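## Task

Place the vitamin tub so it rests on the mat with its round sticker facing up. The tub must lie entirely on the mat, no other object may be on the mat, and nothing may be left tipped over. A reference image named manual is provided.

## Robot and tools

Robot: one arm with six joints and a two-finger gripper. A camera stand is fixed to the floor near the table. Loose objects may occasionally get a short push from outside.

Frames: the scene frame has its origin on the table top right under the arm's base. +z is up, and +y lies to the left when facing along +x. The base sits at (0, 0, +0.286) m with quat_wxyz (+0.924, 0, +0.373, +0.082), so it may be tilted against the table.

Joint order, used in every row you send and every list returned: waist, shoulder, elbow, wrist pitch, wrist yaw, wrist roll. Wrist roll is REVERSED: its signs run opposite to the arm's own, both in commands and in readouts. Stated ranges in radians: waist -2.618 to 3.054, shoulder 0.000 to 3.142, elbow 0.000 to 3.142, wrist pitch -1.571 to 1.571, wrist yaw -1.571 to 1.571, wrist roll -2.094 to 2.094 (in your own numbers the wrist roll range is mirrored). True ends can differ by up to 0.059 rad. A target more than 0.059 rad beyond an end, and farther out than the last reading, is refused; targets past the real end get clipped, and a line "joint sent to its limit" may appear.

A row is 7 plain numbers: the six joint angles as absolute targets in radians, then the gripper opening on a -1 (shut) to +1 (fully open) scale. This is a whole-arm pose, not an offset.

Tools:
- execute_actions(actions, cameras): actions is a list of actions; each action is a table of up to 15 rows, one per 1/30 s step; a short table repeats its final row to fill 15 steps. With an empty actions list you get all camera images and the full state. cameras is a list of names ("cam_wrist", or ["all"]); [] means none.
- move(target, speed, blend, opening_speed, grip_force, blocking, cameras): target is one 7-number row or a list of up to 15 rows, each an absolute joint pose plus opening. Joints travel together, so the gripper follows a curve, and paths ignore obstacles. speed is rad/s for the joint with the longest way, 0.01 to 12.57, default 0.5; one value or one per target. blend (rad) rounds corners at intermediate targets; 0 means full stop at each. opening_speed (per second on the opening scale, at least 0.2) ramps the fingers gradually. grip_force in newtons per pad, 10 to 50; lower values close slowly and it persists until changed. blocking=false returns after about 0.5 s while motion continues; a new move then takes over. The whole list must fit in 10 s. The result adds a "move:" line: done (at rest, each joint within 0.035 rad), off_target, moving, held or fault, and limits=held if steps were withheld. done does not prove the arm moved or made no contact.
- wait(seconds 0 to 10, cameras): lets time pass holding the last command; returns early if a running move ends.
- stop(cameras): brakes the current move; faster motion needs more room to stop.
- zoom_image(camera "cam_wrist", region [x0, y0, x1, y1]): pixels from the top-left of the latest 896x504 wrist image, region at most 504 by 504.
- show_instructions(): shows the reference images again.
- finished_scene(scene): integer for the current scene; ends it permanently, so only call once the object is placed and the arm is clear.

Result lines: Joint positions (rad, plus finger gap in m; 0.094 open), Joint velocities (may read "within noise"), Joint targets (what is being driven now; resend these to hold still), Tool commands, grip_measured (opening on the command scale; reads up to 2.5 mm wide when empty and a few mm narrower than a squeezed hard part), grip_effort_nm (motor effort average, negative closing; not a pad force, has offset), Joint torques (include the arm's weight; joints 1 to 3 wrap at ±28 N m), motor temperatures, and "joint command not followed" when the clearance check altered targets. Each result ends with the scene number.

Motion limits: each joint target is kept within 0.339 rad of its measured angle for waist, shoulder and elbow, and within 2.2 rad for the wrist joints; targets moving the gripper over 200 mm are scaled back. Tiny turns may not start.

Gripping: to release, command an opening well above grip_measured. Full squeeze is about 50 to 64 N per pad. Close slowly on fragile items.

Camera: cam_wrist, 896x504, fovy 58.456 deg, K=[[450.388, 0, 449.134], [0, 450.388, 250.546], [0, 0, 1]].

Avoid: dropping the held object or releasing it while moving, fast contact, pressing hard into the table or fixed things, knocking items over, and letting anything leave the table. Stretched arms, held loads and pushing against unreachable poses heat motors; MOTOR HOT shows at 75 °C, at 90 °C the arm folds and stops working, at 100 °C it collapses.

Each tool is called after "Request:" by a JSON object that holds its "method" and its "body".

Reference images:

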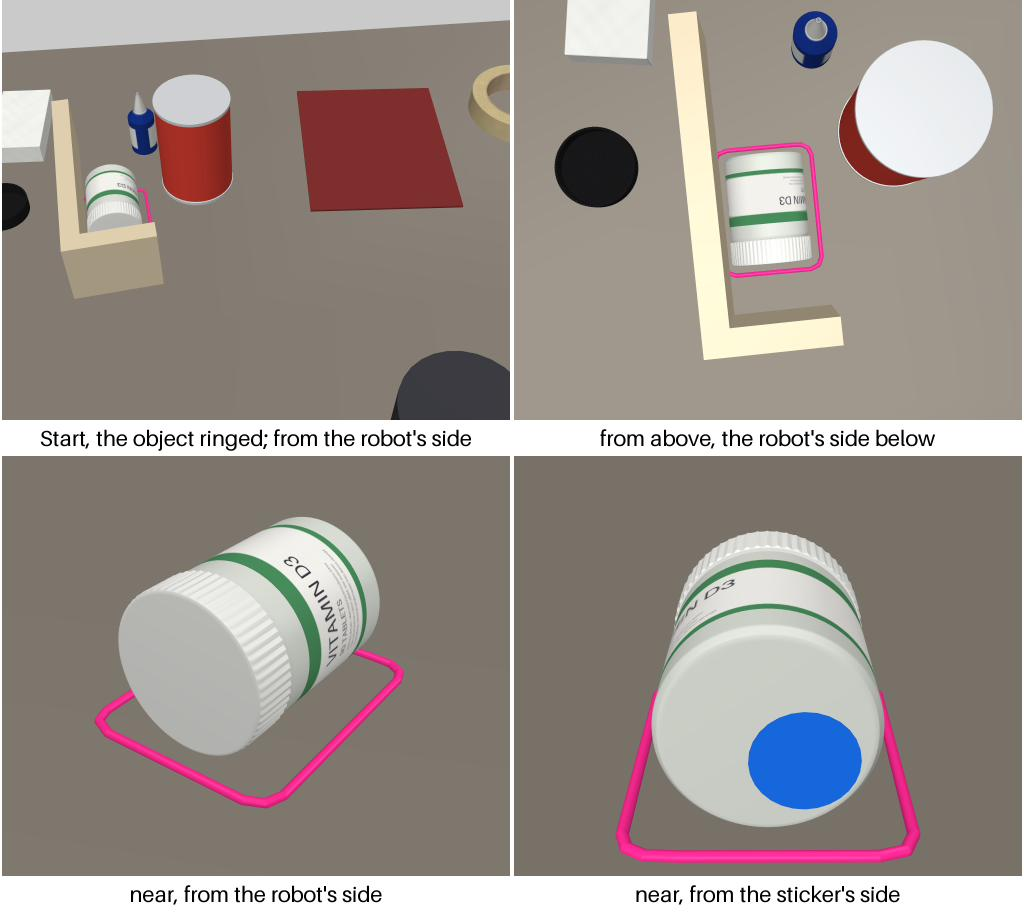

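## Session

Request:
{"method": "execute_actions", "body": {"actions": []}}

Scene clock: 0.00 s.
grip_measured=+1.000 grip_effort_nm=n/a
Joint positions: [0.894 1.27 1.043 -0.038 0.29 0.269 0.094]
Joint velocities: within noise
Joint torques (N m): no reading
Motor temperatures (°C): [24 22 23 21 19 21 22]
Heat: 24 °C.
Joint targets: [0.902 1.264 1.050 -0.039 0.283 0.271]
Tool commands: gripper/opening=+1.0

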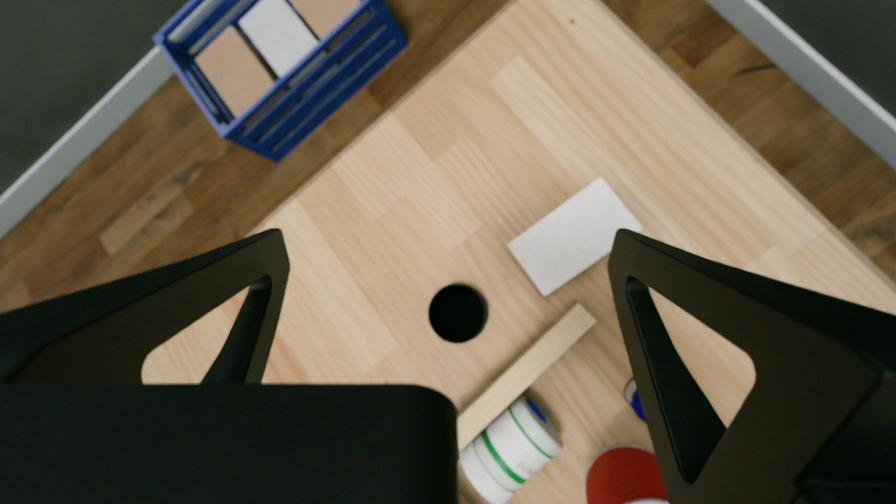

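Request:
{"method": "move", "body": {"target": [0.15, 1.0, 1.1, -0.55, 0.0, 0.0, 1.0], "speed": 1.0, "cameras": ["cam_wrist"]}}

Scene clock: 13.73 s.
grip_measured=+1.000 grip_effort_nm=0.03
Joint positions: [0.155 1.021 1.074 -0.539 0.014 0.008 0.094]
Joint torques (N m): [0.09 -8.08 8.85 0.57 -0.24 -0.14]
Heat: 25 °C.
Joint targets: [0.150 1.000 1.100 -0.550 0.000 0.000]
move: done

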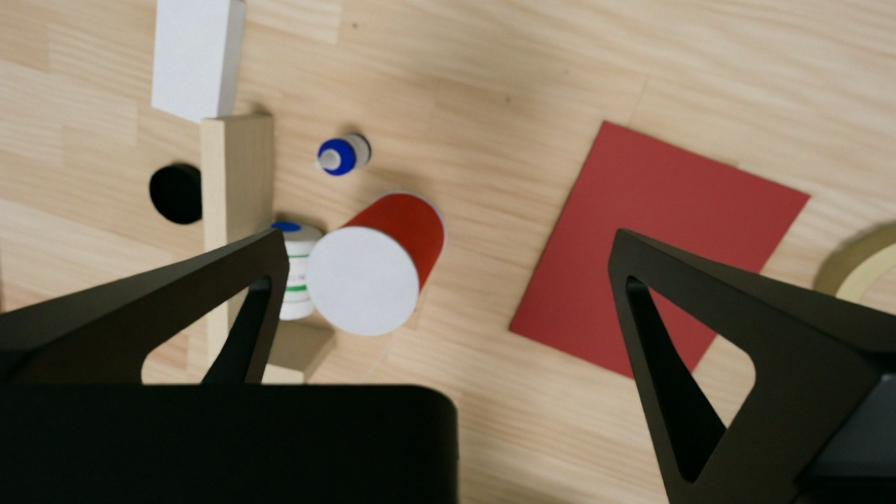

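Request:
{"method": "zoom_image", "body": {"camera": "cam_wrist", "region": [130, 80, 460, 400]}}

Scaled by 1.527 from the camera's 896x504 image, which has a finer 1280x720 frame.

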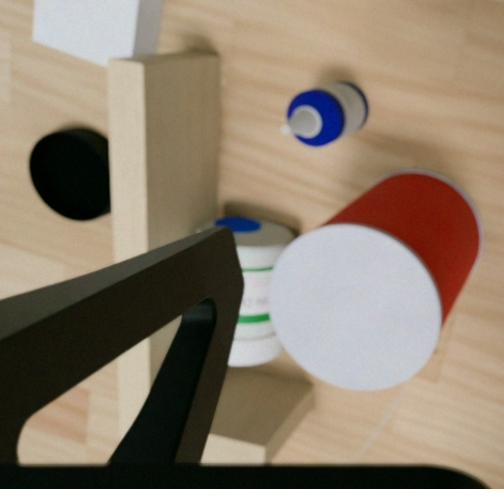

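Request:
{"method": "move", "body": {"target": [0.8355, 1.528, 1.04, -0.559, 0.585, 0.806, 1.0], "speed": 0.8, "cameras": ["cam_wrist"]}}

Scene clock: 153.50 s.
grip_measured=+1.000 grip_effort_nm=0.02
Joint positions: [0.823 1.522 1.045 -0.553 0.577 0.797 0.094]
Joint torques (N m): [4.72 -5.71 3.77 0 0.15 0.05]
Heat: 26 °C.
Joint targets: [0.836 1.528 1.040 -0.559 0.585 0.806]
move: done

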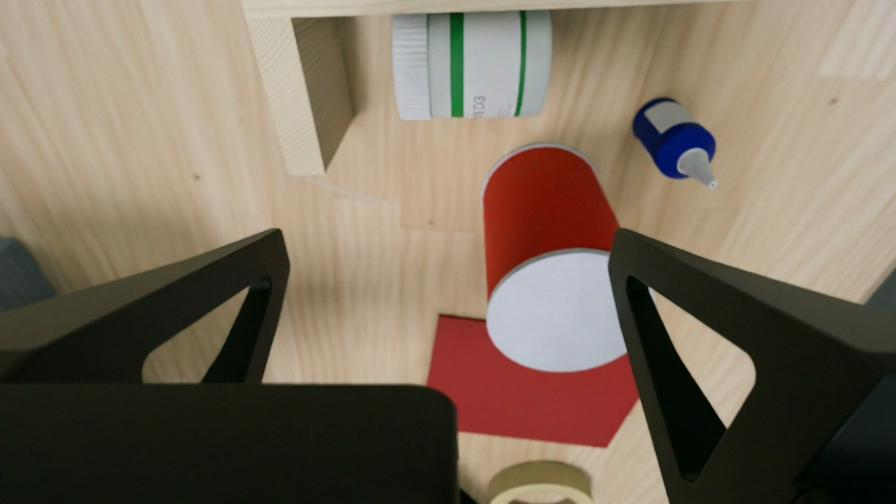

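Request:
{"method": "zoom_image", "body": {"camera": "cam_wrist", "region": [240, 0, 600, 260]}}

Scaled by 1.400 from the camera's 896x504 image, which has a finer 1280x720 frame.

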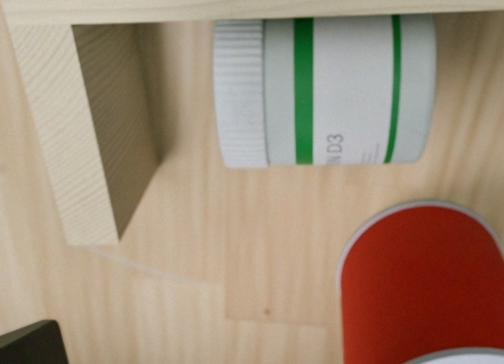

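Request:
{"method": "zoom_image", "body": {"camera": "cam_wrist", "region": [240, 0, 420, 190]}}

Scaled by 2.653 from the camera's 896x504 image, which has a finer 1280x720 frame.

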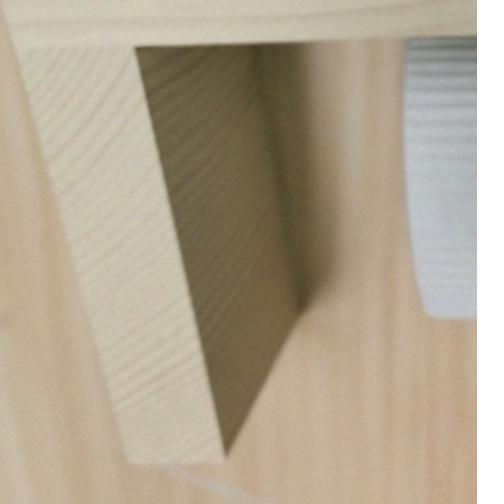

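Request:
{"method": "move", "body": {"target": [0.69, 1.757, 1.096, -0.302, 0.507, 0.928, 1.0], "speed": 0.5, "cameras": ["cam_wrist"]}}

Scene clock: 995.10 s.
grip_measured=+1.000 grip_effort_nm=0.02
Joint positions: [0.691 1.746 1.078 -0.312 0.523 0.919 0.094]
Joint torques (N m): [3.92 -6.32 4.83 0.18 -0.16 0.05]
Heat: 26 °C.
Joint targets: [0.690 1.757 1.096 -0.302 0.507 0.928]
move: done

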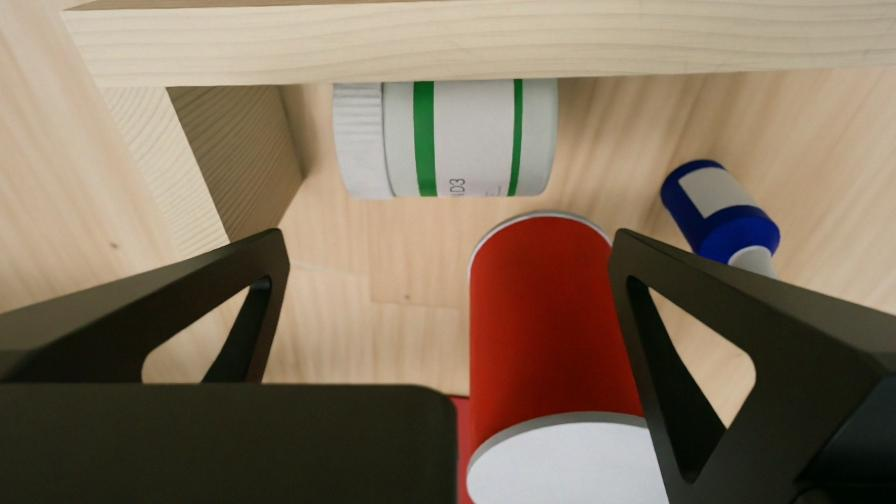

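Request:
{"method": "move", "body": {"target": [0.618, 1.923, 1.129, -0.135, 0.457, 0.996, 1.0], "speed": 0.2, "cameras": ["cam_wrist"]}}

Scene clock: 1072.63 s.
grip_measured=+1.000 grip_effort_nm=0.02
Joint positions: [0.621 1.909 1.114 -0.145 0.474 0.987 0.094]
Joint torques (N m): [3.95 -6.53 3.89 0.15 -0.14 0.07]
Heat: 26 °C.
Joint targets: [0.618 1.923 1.129 -0.135 0.457 0.996]
move: done

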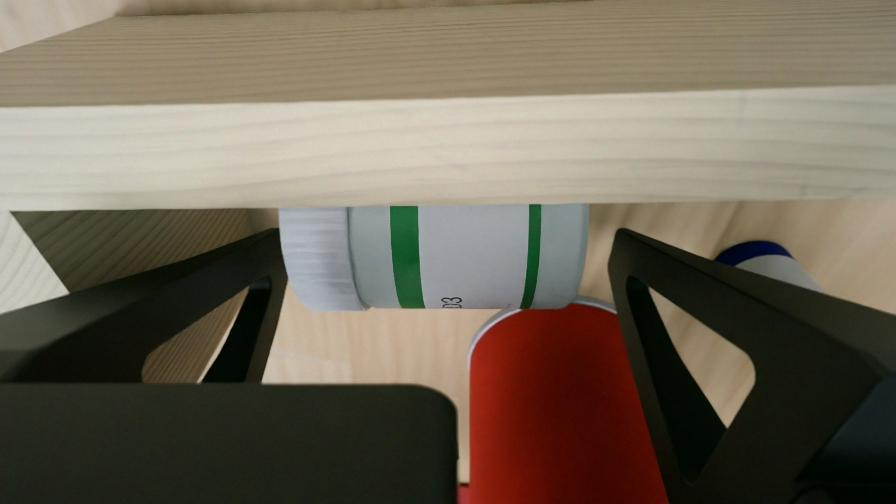

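Request:
{"method": "move", "body": {"target": [0.618, 1.923, 1.129, -0.135, 0.457, 0.996, 0.4], "grip_force": 30, "cameras": ["cam_wrist"]}}

Scene clock: 1086.77 s.
grip_measured=+0.512 grip_effort_nm=-0.60
Joint positions: [0.621 1.909 1.114 -0.145 0.472 0.987 0.071]
Joint torques (N m): [3.97 -6.52 3.85 0.14 -0.13 0.06]
Heat: 26 °C.
Joint targets: [0.618 1.923 1.129 -0.135 0.457 0.996]
grip_force (N): 30
move: done

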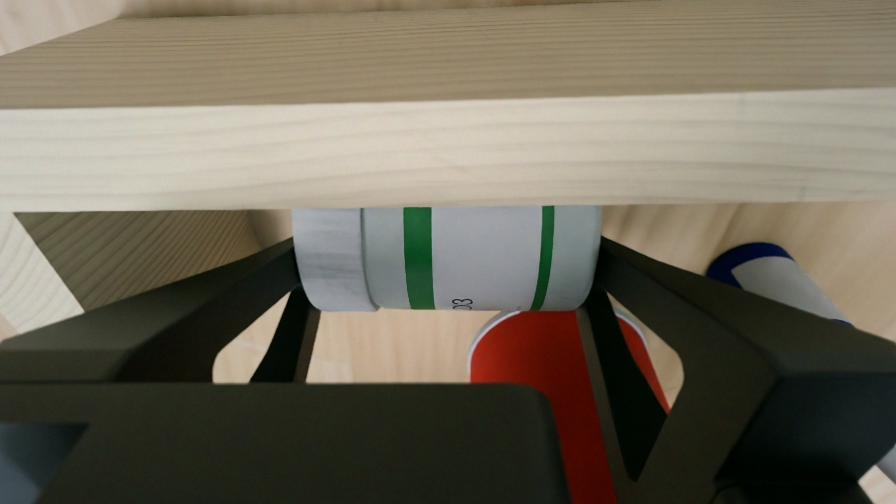

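Request:
{"method": "move", "body": {"target": [[0.693, 1.707, 1.062, -0.335, 0.493, 0.929, 0.4], [0.797, 1.570, 1.103, -0.565, 0.550, 0.827, 0.4]], "speed": 0.35, "blend": 0.08, "cameras": ["cam_wrist"]}}

Scene clock: 1457.27 s.
grip_measured=+0.511 grip_effort_nm=-0.62
Joint positions: [0.775 1.594 1.08 -0.55 0.544 0.836 0.071]
Joint torques (N m): [5.65 -8.43 5.94 -0.2 0.08 -0.17]
Motor temperatures (°C): [26 27 25 22 20 21 23]
Heat: 27 °C.
Joint targets: [0.797 1.570 1.103 -0.565 0.550 0.827]
grip_force (N): 30
move: done

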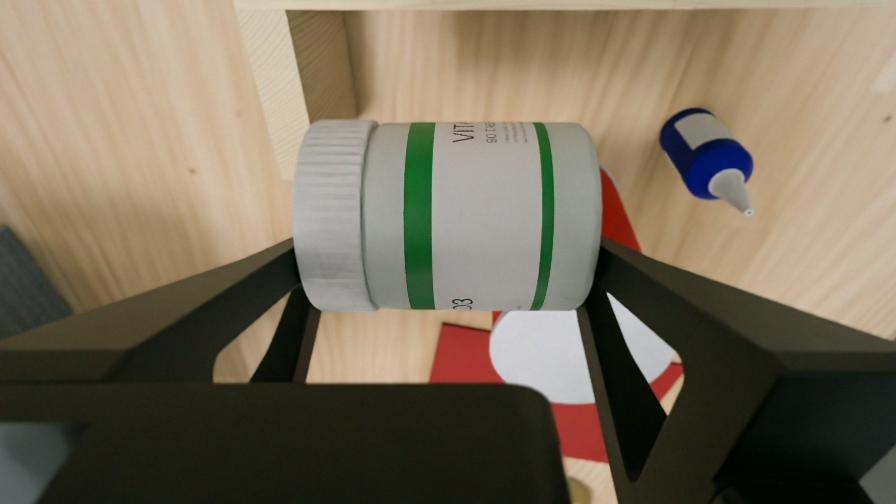

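Request:
{"method": "move", "body": {"target": [[0.5205, 1.159, 0.906, -0.658, 0.391, 1.060, 0.4], [-0.358, 1.349, 0.8775, -0.363, -0.201, 1.688, 0.4]], "speed": 0.7, "blend": 0.1, "cameras": ["cam_wrist"]}}

Scene clock: 1475.00 s.
grip_measured=+0.511 grip_effort_nm=-0.62
Joint positions: [-0.353 1.339 0.886 -0.367 -0.181 1.679 0.071]
Joint torques (N m): [-1.36 -6.02 3.29 0.09 -0.21 0.05]
Heat: 27 °C.
Joint targets: [-0.358 1.349 0.877 -0.363 -0.201 1.688]
grip_force (N): 30
move: done

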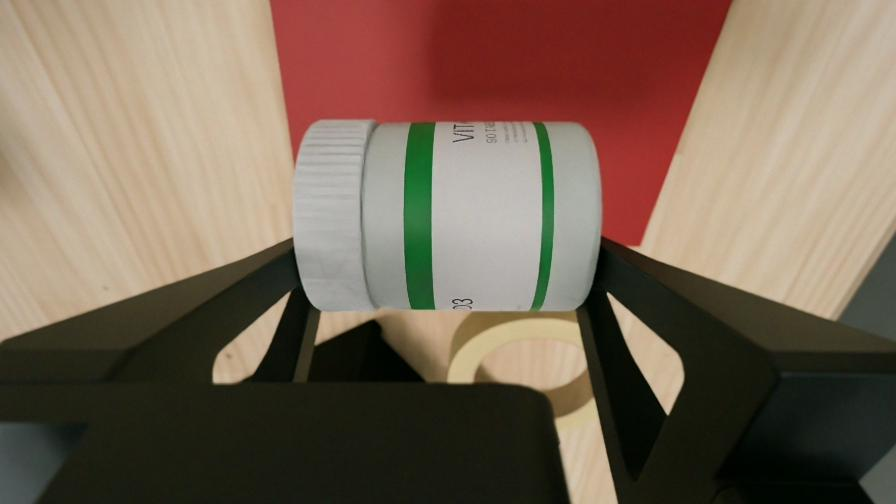

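Request:
{"method": "move", "body": {"target": [-0.311, 1.660, 0.925, -0.070, -0.168, 1.650, 0.4], "speed": 0.35, "cameras": ["cam_wrist"]}}

Scene clock: 1507.00 s.
grip_measured=+0.511 grip_effort_nm=-0.62
Joint positions: [-0.316 1.65 0.91 -0.074 -0.172 1.658 0.071]
Joint torques (N m): [-0.69 -6.69 3.7 0.11 0.05 -0.13]
Heat: 26 °C.
Joint targets: [-0.311 1.660 0.925 -0.070 -0.168 1.650]
grip_force (N): 30
move: done

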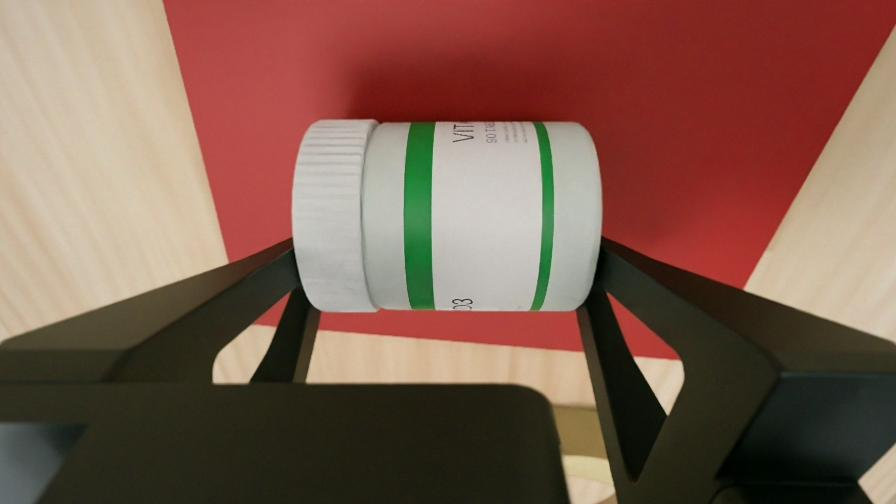

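Request:
{"method": "move", "body": {"target": [-0.309, 1.670, 0.926, -0.060, -0.167, 1.649, 0.4], "speed": 0.1}}

Request:
{"method": "move", "body": {"target": [-0.308, 1.675, 0.926, -0.054, -0.167, 1.649, 0.4], "speed": 0.1, "cameras": ["cam_wrist"]}}

Scene clock: 1534.87 s.
grip_measured=+0.511 grip_effort_nm=-0.63
Joint positions: [-0.316 1.656 0.91 -0.065 -0.17 1.658 0.071]
Joint torques (N m): [-0.55 -6.43 3.79 0.08 0.04 -0.13]
Heat: 26 °C.
Joint targets: [-0.309 1.670 0.926 -0.060 -0.167 1.649]
grip_force (N): 30
move: done

Scene clock: 1535.57 s.
grip_measured=+0.511 grip_effort_nm=-0.62
Joint positions: [-0.315 1.658 0.91 -0.06 -0.169 1.657 0.071]
Joint torques (N m): [-0.53 -6.16 3.77 0.14 0.04 -0.13]
Heat: 26 °C.
Joint targets: [-0.308 1.675 0.926 -0.054 -0.167 1.649]
grip_force (N): 30
move: done

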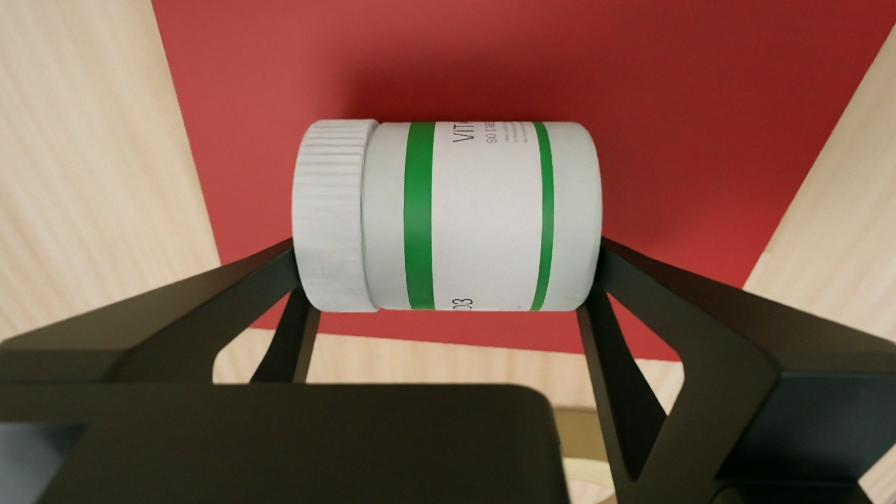

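Request:
{"method": "move", "body": {"target": [-0.308, 1.681, 0.926, -0.049, -0.167, 1.649, 0.4], "speed": 0.1}}

Scene clock: 1552.33 s.
grip_measured=+0.511 grip_effort_nm=-0.63
Joint positions: [-0.315 1.658 0.91 -0.058 -0.169 1.657 0.071]
Joint torques (N m): [-0.51 -5.81 3.75 0.18 0.03 -0.15]
Heat: 26 °C.
Joint targets: [-0.308 1.681 0.926 -0.049 -0.167 1.649]
grip_force (N): 30
move: done

Request:
{"method": "move", "body": {"target": [-0.308, 1.675, 0.926, -0.054, -0.167, 1.649, 1.0], "speed": 0.1, "opening_speed": 0.5, "cameras": ["cam_wrist"]}}

Scene clock: 1563.67 s.
grip_measured=+0.997 grip_effort_nm=0.17
Joint positions: [-0.315 1.658 0.91 -0.058 -0.169 1.657 0.094]
Joint torques (N m): [-0.5 -6.26 3.82 0.12 0.03 -0.12]
Heat: 26 °C.
Joint targets: [-0.308 1.675 0.926 -0.054 -0.167 1.649]
grip_force (N): 30
move: done

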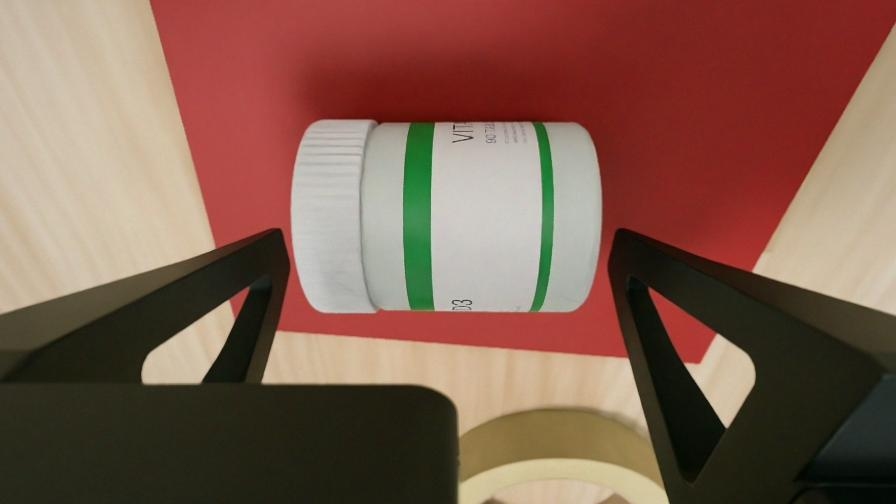

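Request:
{"method": "move", "body": {"target": [[-0.350, 1.355, 0.880, -0.362, -0.195, 1.690, 1.0], [-0.301, 1.894, 1.737, -1.110, -0.103, 0.1145, 1.0], [-0.277, 2.006, 1.566, -0.823, -0.096, 0.093, 1.0]], "speed": [0.5, 0.9, 0.3], "blend": [0.08, 0.04, 0], "cameras": ["cam_wrist"]}}

Scene clock: 1639.37 s.
grip_measured=+0.998 grip_effort_nm=0.16
Joint positions: [-0.282 1.992 1.572 -0.837 -0.108 0.102 0.094]
Joint torques (N m): [-0.92 -8.51 2.81 -0.64 0.17 -0.13]
Heat: 26 °C.
Joint targets: [-0.277 2.006 1.566 -0.823 -0.096 0.093]
grip_force (N): 30
move: done

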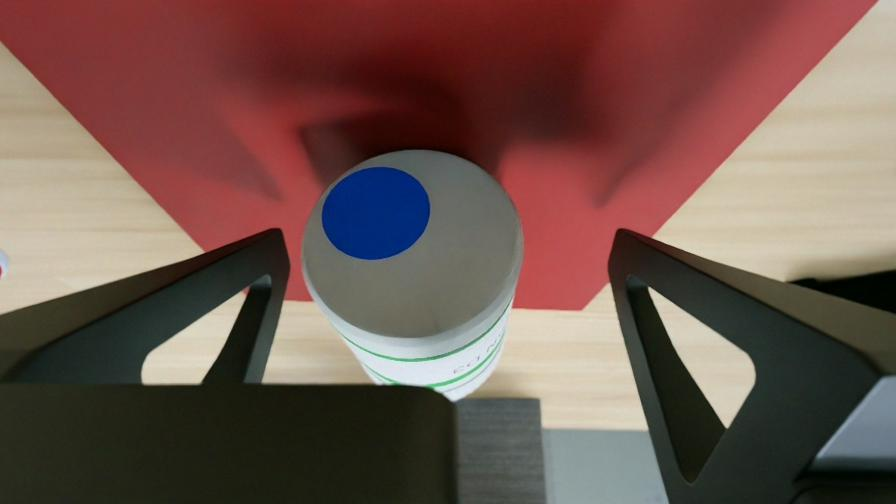

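Request:
{"method": "move", "body": {"target": [[-0.252, 2.006, 1.566, -0.823, -0.096, 0.093, 1.0], [-0.252, 2.006, 1.566, -0.823, -0.096, 0.093, -0.1]], "speed": 0.2, "grip_force": 25, "cameras": ["cam_wrist"]}}

Scene clock: 1681.47 s.
grip_measured=+0.099 grip_effort_nm=-0.50
Joint positions: [-0.256 1.992 1.572 -0.837 -0.106 0.101 0.052]
Joint torques (N m): [-0.83 -8.53 2.81 -0.64 0.14 -0.15]
Heat: 26 °C.
Joint targets: [-0.252 2.006 1.566 -0.823 -0.096 0.093]
grip_force (N): 25
move: done

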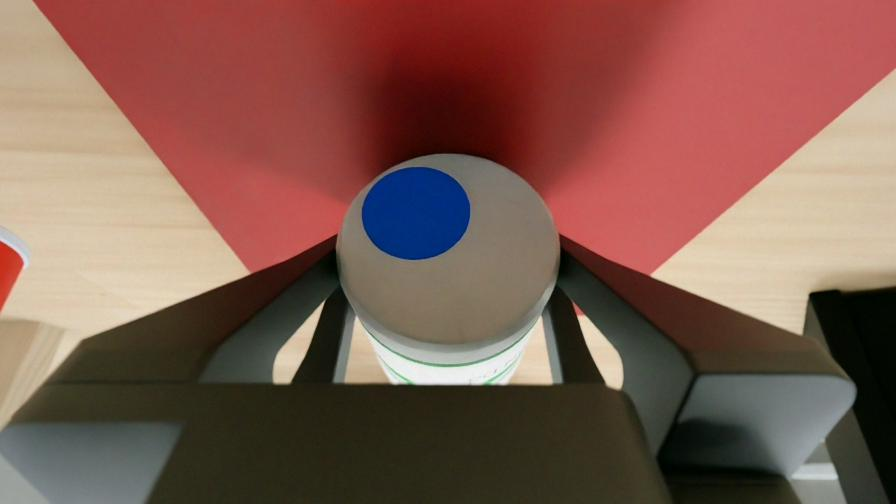

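Request:
{"method": "move", "body": {"target": [[-0.332, 1.570, 1.449, -1.151, -0.129, 0.119, -0.1], [0.031, 1.065, 0.797, -0.426, 0.55, -0.336, -0.1], [0.157, 1.733, 0.526, 1.075, 1.206, -0.802, -0.1]], "speed": [0.5, 0.9, 0.9], "blend": [0.15, 0.15, 0], "cameras": ["cam_wrist"]}}

Scene clock: 1811.77 s.
grip_measured=+0.099 grip_effort_nm=-0.53
Joint positions: [0.149 1.722 0.53 1.057 1.168 -0.793 0.052]
Joint torques (N m): [1.42 -5.53 0.25 1.14 0.83 -0.15]
Heat: 27 °C.
Joint targets: [0.157 1.733 0.526 1.075 1.206 -0.802]
grip_force (N): 25
move: off_target; the wrist yaw is farthest, 0.038 rad from its target

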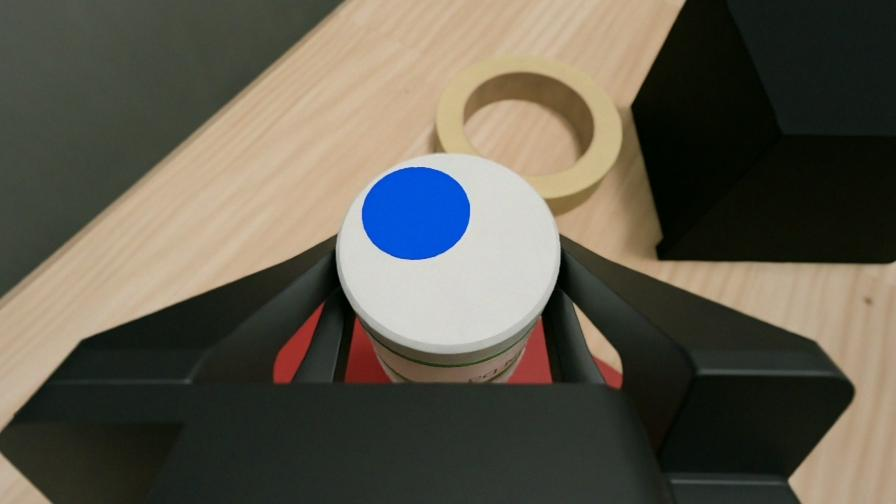

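Request:
{"method": "move", "body": {"target": [0.121, 2.075, 0.716, 1.266, 1.206, -0.780, -0.1], "speed": 0.4, "cameras": ["cam_wrist"]}}

Scene clock: 1832.17 s.
grip_measured=+0.099 grip_effort_nm=-0.53
Joint positions: [0.13 2.063 0.709 1.248 1.173 -0.789 0.052]
Joint torques (N m): [0.27 -6.01 0.2 1.16 0.77 0.07]
Heat: 26 °C.
Joint targets: [0.121 2.075 0.716 1.266 1.206 -0.780]
grip_force (N): 25
move: done

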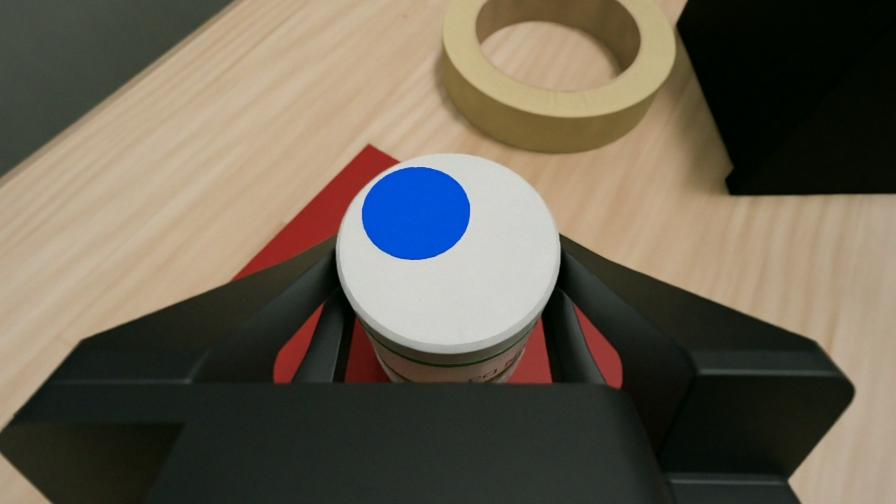

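Request:
{"method": "move", "body": {"target": [0.1185, 2.102, 0.7335, 1.277, 1.206, -0.780, -0.1], "speed": 0.15}}

Request:
{"method": "move", "body": {"target": [0.1175, 2.113, 0.741, 1.281, 1.206, -0.780, -0.1], "speed": 0.15, "cameras": ["cam_wrist"]}}

Scene clock: 1959.73 s.
grip_measured=+0.099 grip_effort_nm=-0.53
Joint positions: [0.127 2.088 0.728 1.259 1.173 -0.789 0.052]
Joint torques (N m): [0.28 -5.85 0.08 1.2 0.77 0.07]
Heat: 26 °C.
Joint targets: [0.118 2.102 0.733 1.277 1.206 -0.780]
grip_force (N): 25
move: done

Scene clock: 1960.43 s.
grip_measured=+0.099 grip_effort_nm=-0.53
Joint positions: [0.127 2.098 0.736 1.263 1.173 -0.789 0.052]
Joint torques (N m): [0.2 -5.81 0.03 1.16 0.77 0.08]
Heat: 26 °C.
Joint targets: [0.117 2.113 0.741 1.281 1.206 -0.780]
grip_force (N): 25
move: done

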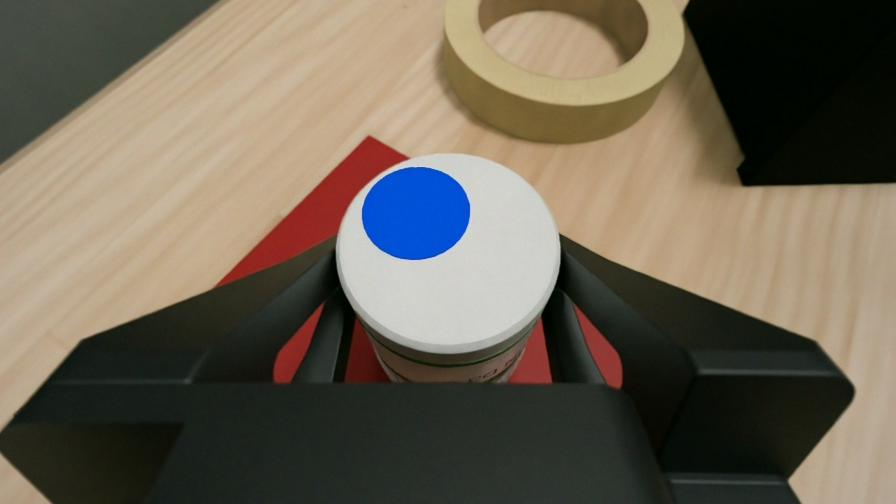

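Request:
{"method": "move", "body": {"target": [0.116, 2.126, 0.7495, 1.286, 1.206, -0.780, -0.1], "speed": 0.15}}

Request:
{"method": "move", "body": {"target": [0.115, 2.139, 0.758, 1.291, 1.206, -0.780, -0.1], "speed": 0.15, "cameras": ["cam_wrist"]}}

Scene clock: 1970.17 s.
grip_measured=+0.099 grip_effort_nm=-0.53
Joint positions: [0.125 2.111 0.744 1.268 1.173 -0.789 0.052]
Joint torques (N m): [0.24 -5.83 0.01 1.17 0.77 0.08]
Motor temperatures (°C): [25 25 24 27 21 21 23]
Heat: 27 °C.
Joint targets: [0.116 2.126 0.749 1.286 1.206 -0.780]
grip_force (N): 25
move: done

Scene clock: 1970.87 s.
grip_measured=+0.099 grip_effort_nm=-0.53
Joint positions: [0.125 2.124 0.752 1.273 1.173 -0.789 0.052]
Joint torques (N m): [0.21 -5.82 -0.01 1.12 0.77 0.08]
Heat: 27 °C.
Joint targets: [0.115 2.139 0.758 1.291 1.206 -0.780]
grip_force (N): 25
move: done

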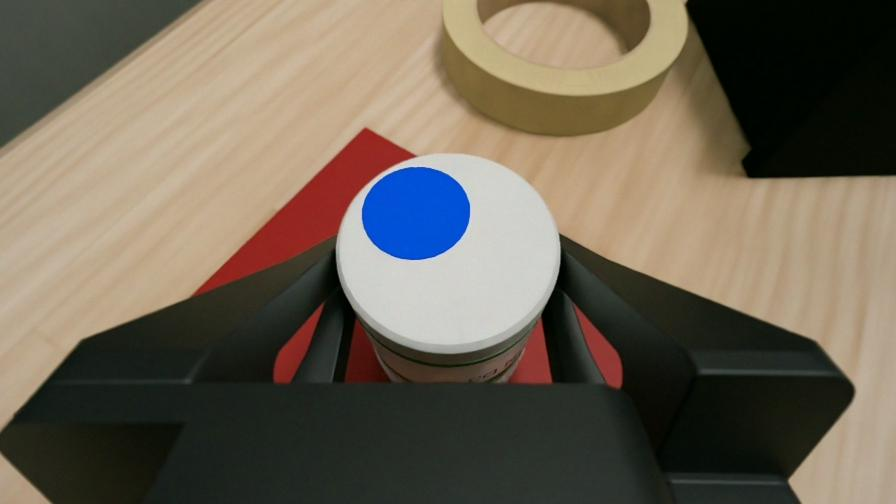

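Request:
{"method": "move", "body": {"target": [0.1135, 2.152, 0.7665, 1.296, 1.206, -0.780, -0.1], "speed": 0.15}}

Request:
{"method": "move", "body": {"target": [0.1125, 2.161, 0.772, 1.299, 1.206, -0.780, -0.1], "speed": 0.15}}

Request:
{"method": "move", "body": {"target": [0.1115, 2.170, 0.778, 1.302, 1.206, -0.780, -0.1], "speed": 0.15, "cameras": ["cam_wrist"]}}

Scene clock: 1981.50 s.
grip_measured=+0.099 grip_effort_nm=-0.53
Joint positions: [0.122 2.134 0.76 1.286 1.178 -0.789 0.052]
Joint torques (N m): [0.24 -5.6 -0.01 1.13 0.7 0.07]
Heat: 26 °C.
Joint targets: [0.114 2.152 0.766 1.296 1.206 -0.780]
grip_force (N): 25
move: done

Scene clock: 1982.20 s.
grip_measured=+0.099 grip_effort_nm=-0.53
Joint positions: [0.122 2.142 0.765 1.295 1.185 -0.788 0.052]
Joint torques (N m): [0.18 -5.57 0.08 1.07 0.62 0.07]
Heat: 26 °C.
Joint targets: [0.113 2.161 0.772 1.299 1.206 -0.780]
grip_force (N): 25
move: done

Scene clock: 1982.90 s.
grip_measured=+0.099 grip_effort_nm=-0.53
Joint positions: [0.122 2.149 0.771 1.305 1.193 -0.788 0.052]
Joint torques (N m): [0.09 -5.41 0.1 1.02 0.53 0.05]
Heat: 26 °C.
Joint targets: [0.112 2.170 0.778 1.302 1.206 -0.780]
grip_force (N): 25
move: done

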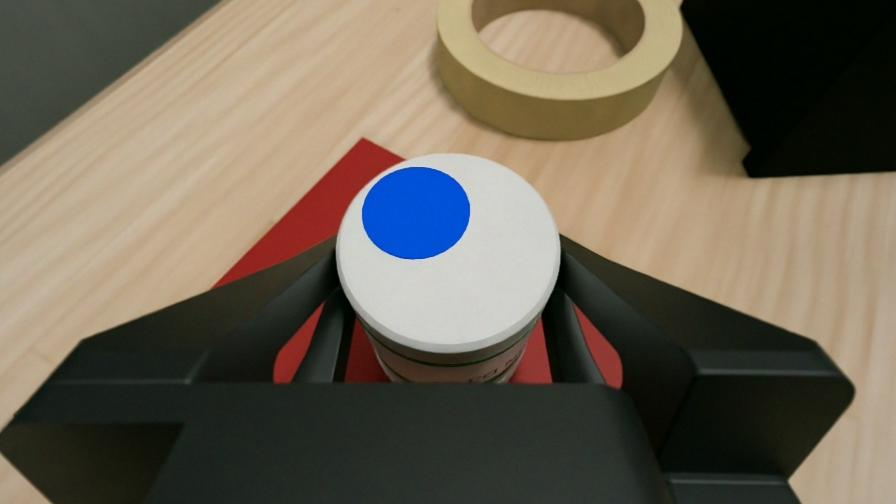

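Request:
{"method": "move", "body": {"target": [0.1125, 2.166, 0.775, 1.310, 1.210, -0.780, 0.55], "speed": 0.1, "opening_speed": 0.25, "cameras": ["cam_wrist"]}}

Scene clock: 2016.93 s.
grip_measured=+0.548 grip_effort_nm=0.17
Joint positions: [0.12 2.149 0.771 1.306 1.194 -0.788 0.073]
Joint torques (N m): [0.34 -5.65 -0.16 1.04 0.58 0.05]
Heat: 27 °C.
Joint targets: [0.113 2.166 0.775 1.310 1.210 -0.780]
grip_force (N): 25
move: done

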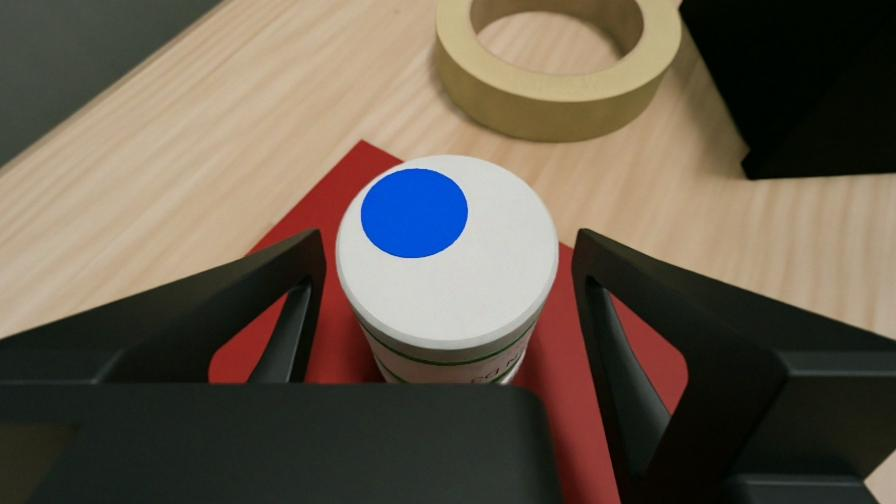

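Request:
{"method": "move", "body": {"target": [[0.1125, 2.166, 0.775, 1.310, 1.210, -0.780, 1.0], [0.155, 1.721, 0.536, 1.080, 1.210, -0.794, 1.0], [0.031, 1.065, 0.797, -0.426, 0.55, -0.336, 1.0], [-0.15, 1.0, 1.1, -0.55, 0.0, 0.0, 1.0]], "speed": [0.3, 0.4, 0.9, 0.9], "blend": [0, 0.08, 0.15, 0], "cameras": ["cam_wrist"]}}

Scene clock: 2096.37 s.
grip_measured=+0.998 grip_effort_nm=0.16
Joint positions: [-0.141 1.019 1.08 -0.539 0.011 -0.009 0.094]
Joint torques (N m): [-0.9 -8.12 8.44 0.55 -0.08 0.06]
Heat: 27 °C.
Joint targets: [-0.150 1.000 1.100 -0.550 0.000 0.000]
grip_force (N): 25
move: done

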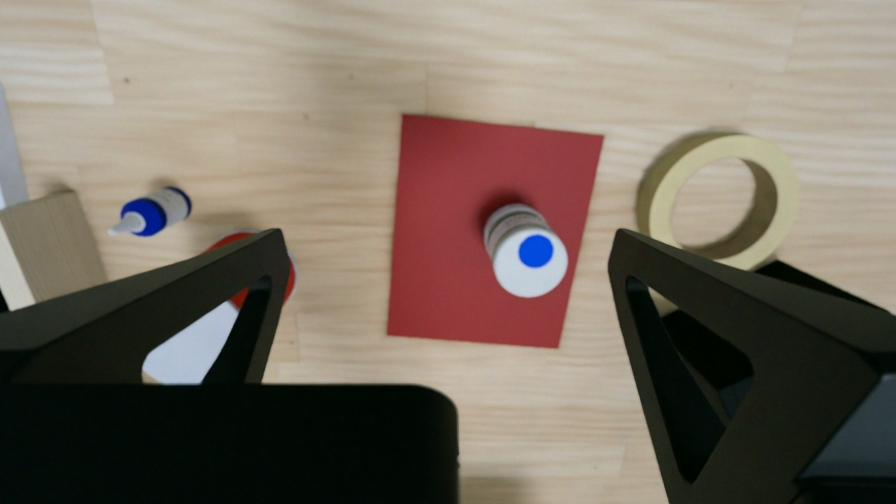

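Request:
{"method": "finished_scene", "body": {"scene": 2}}

The scene is finished: the task was done.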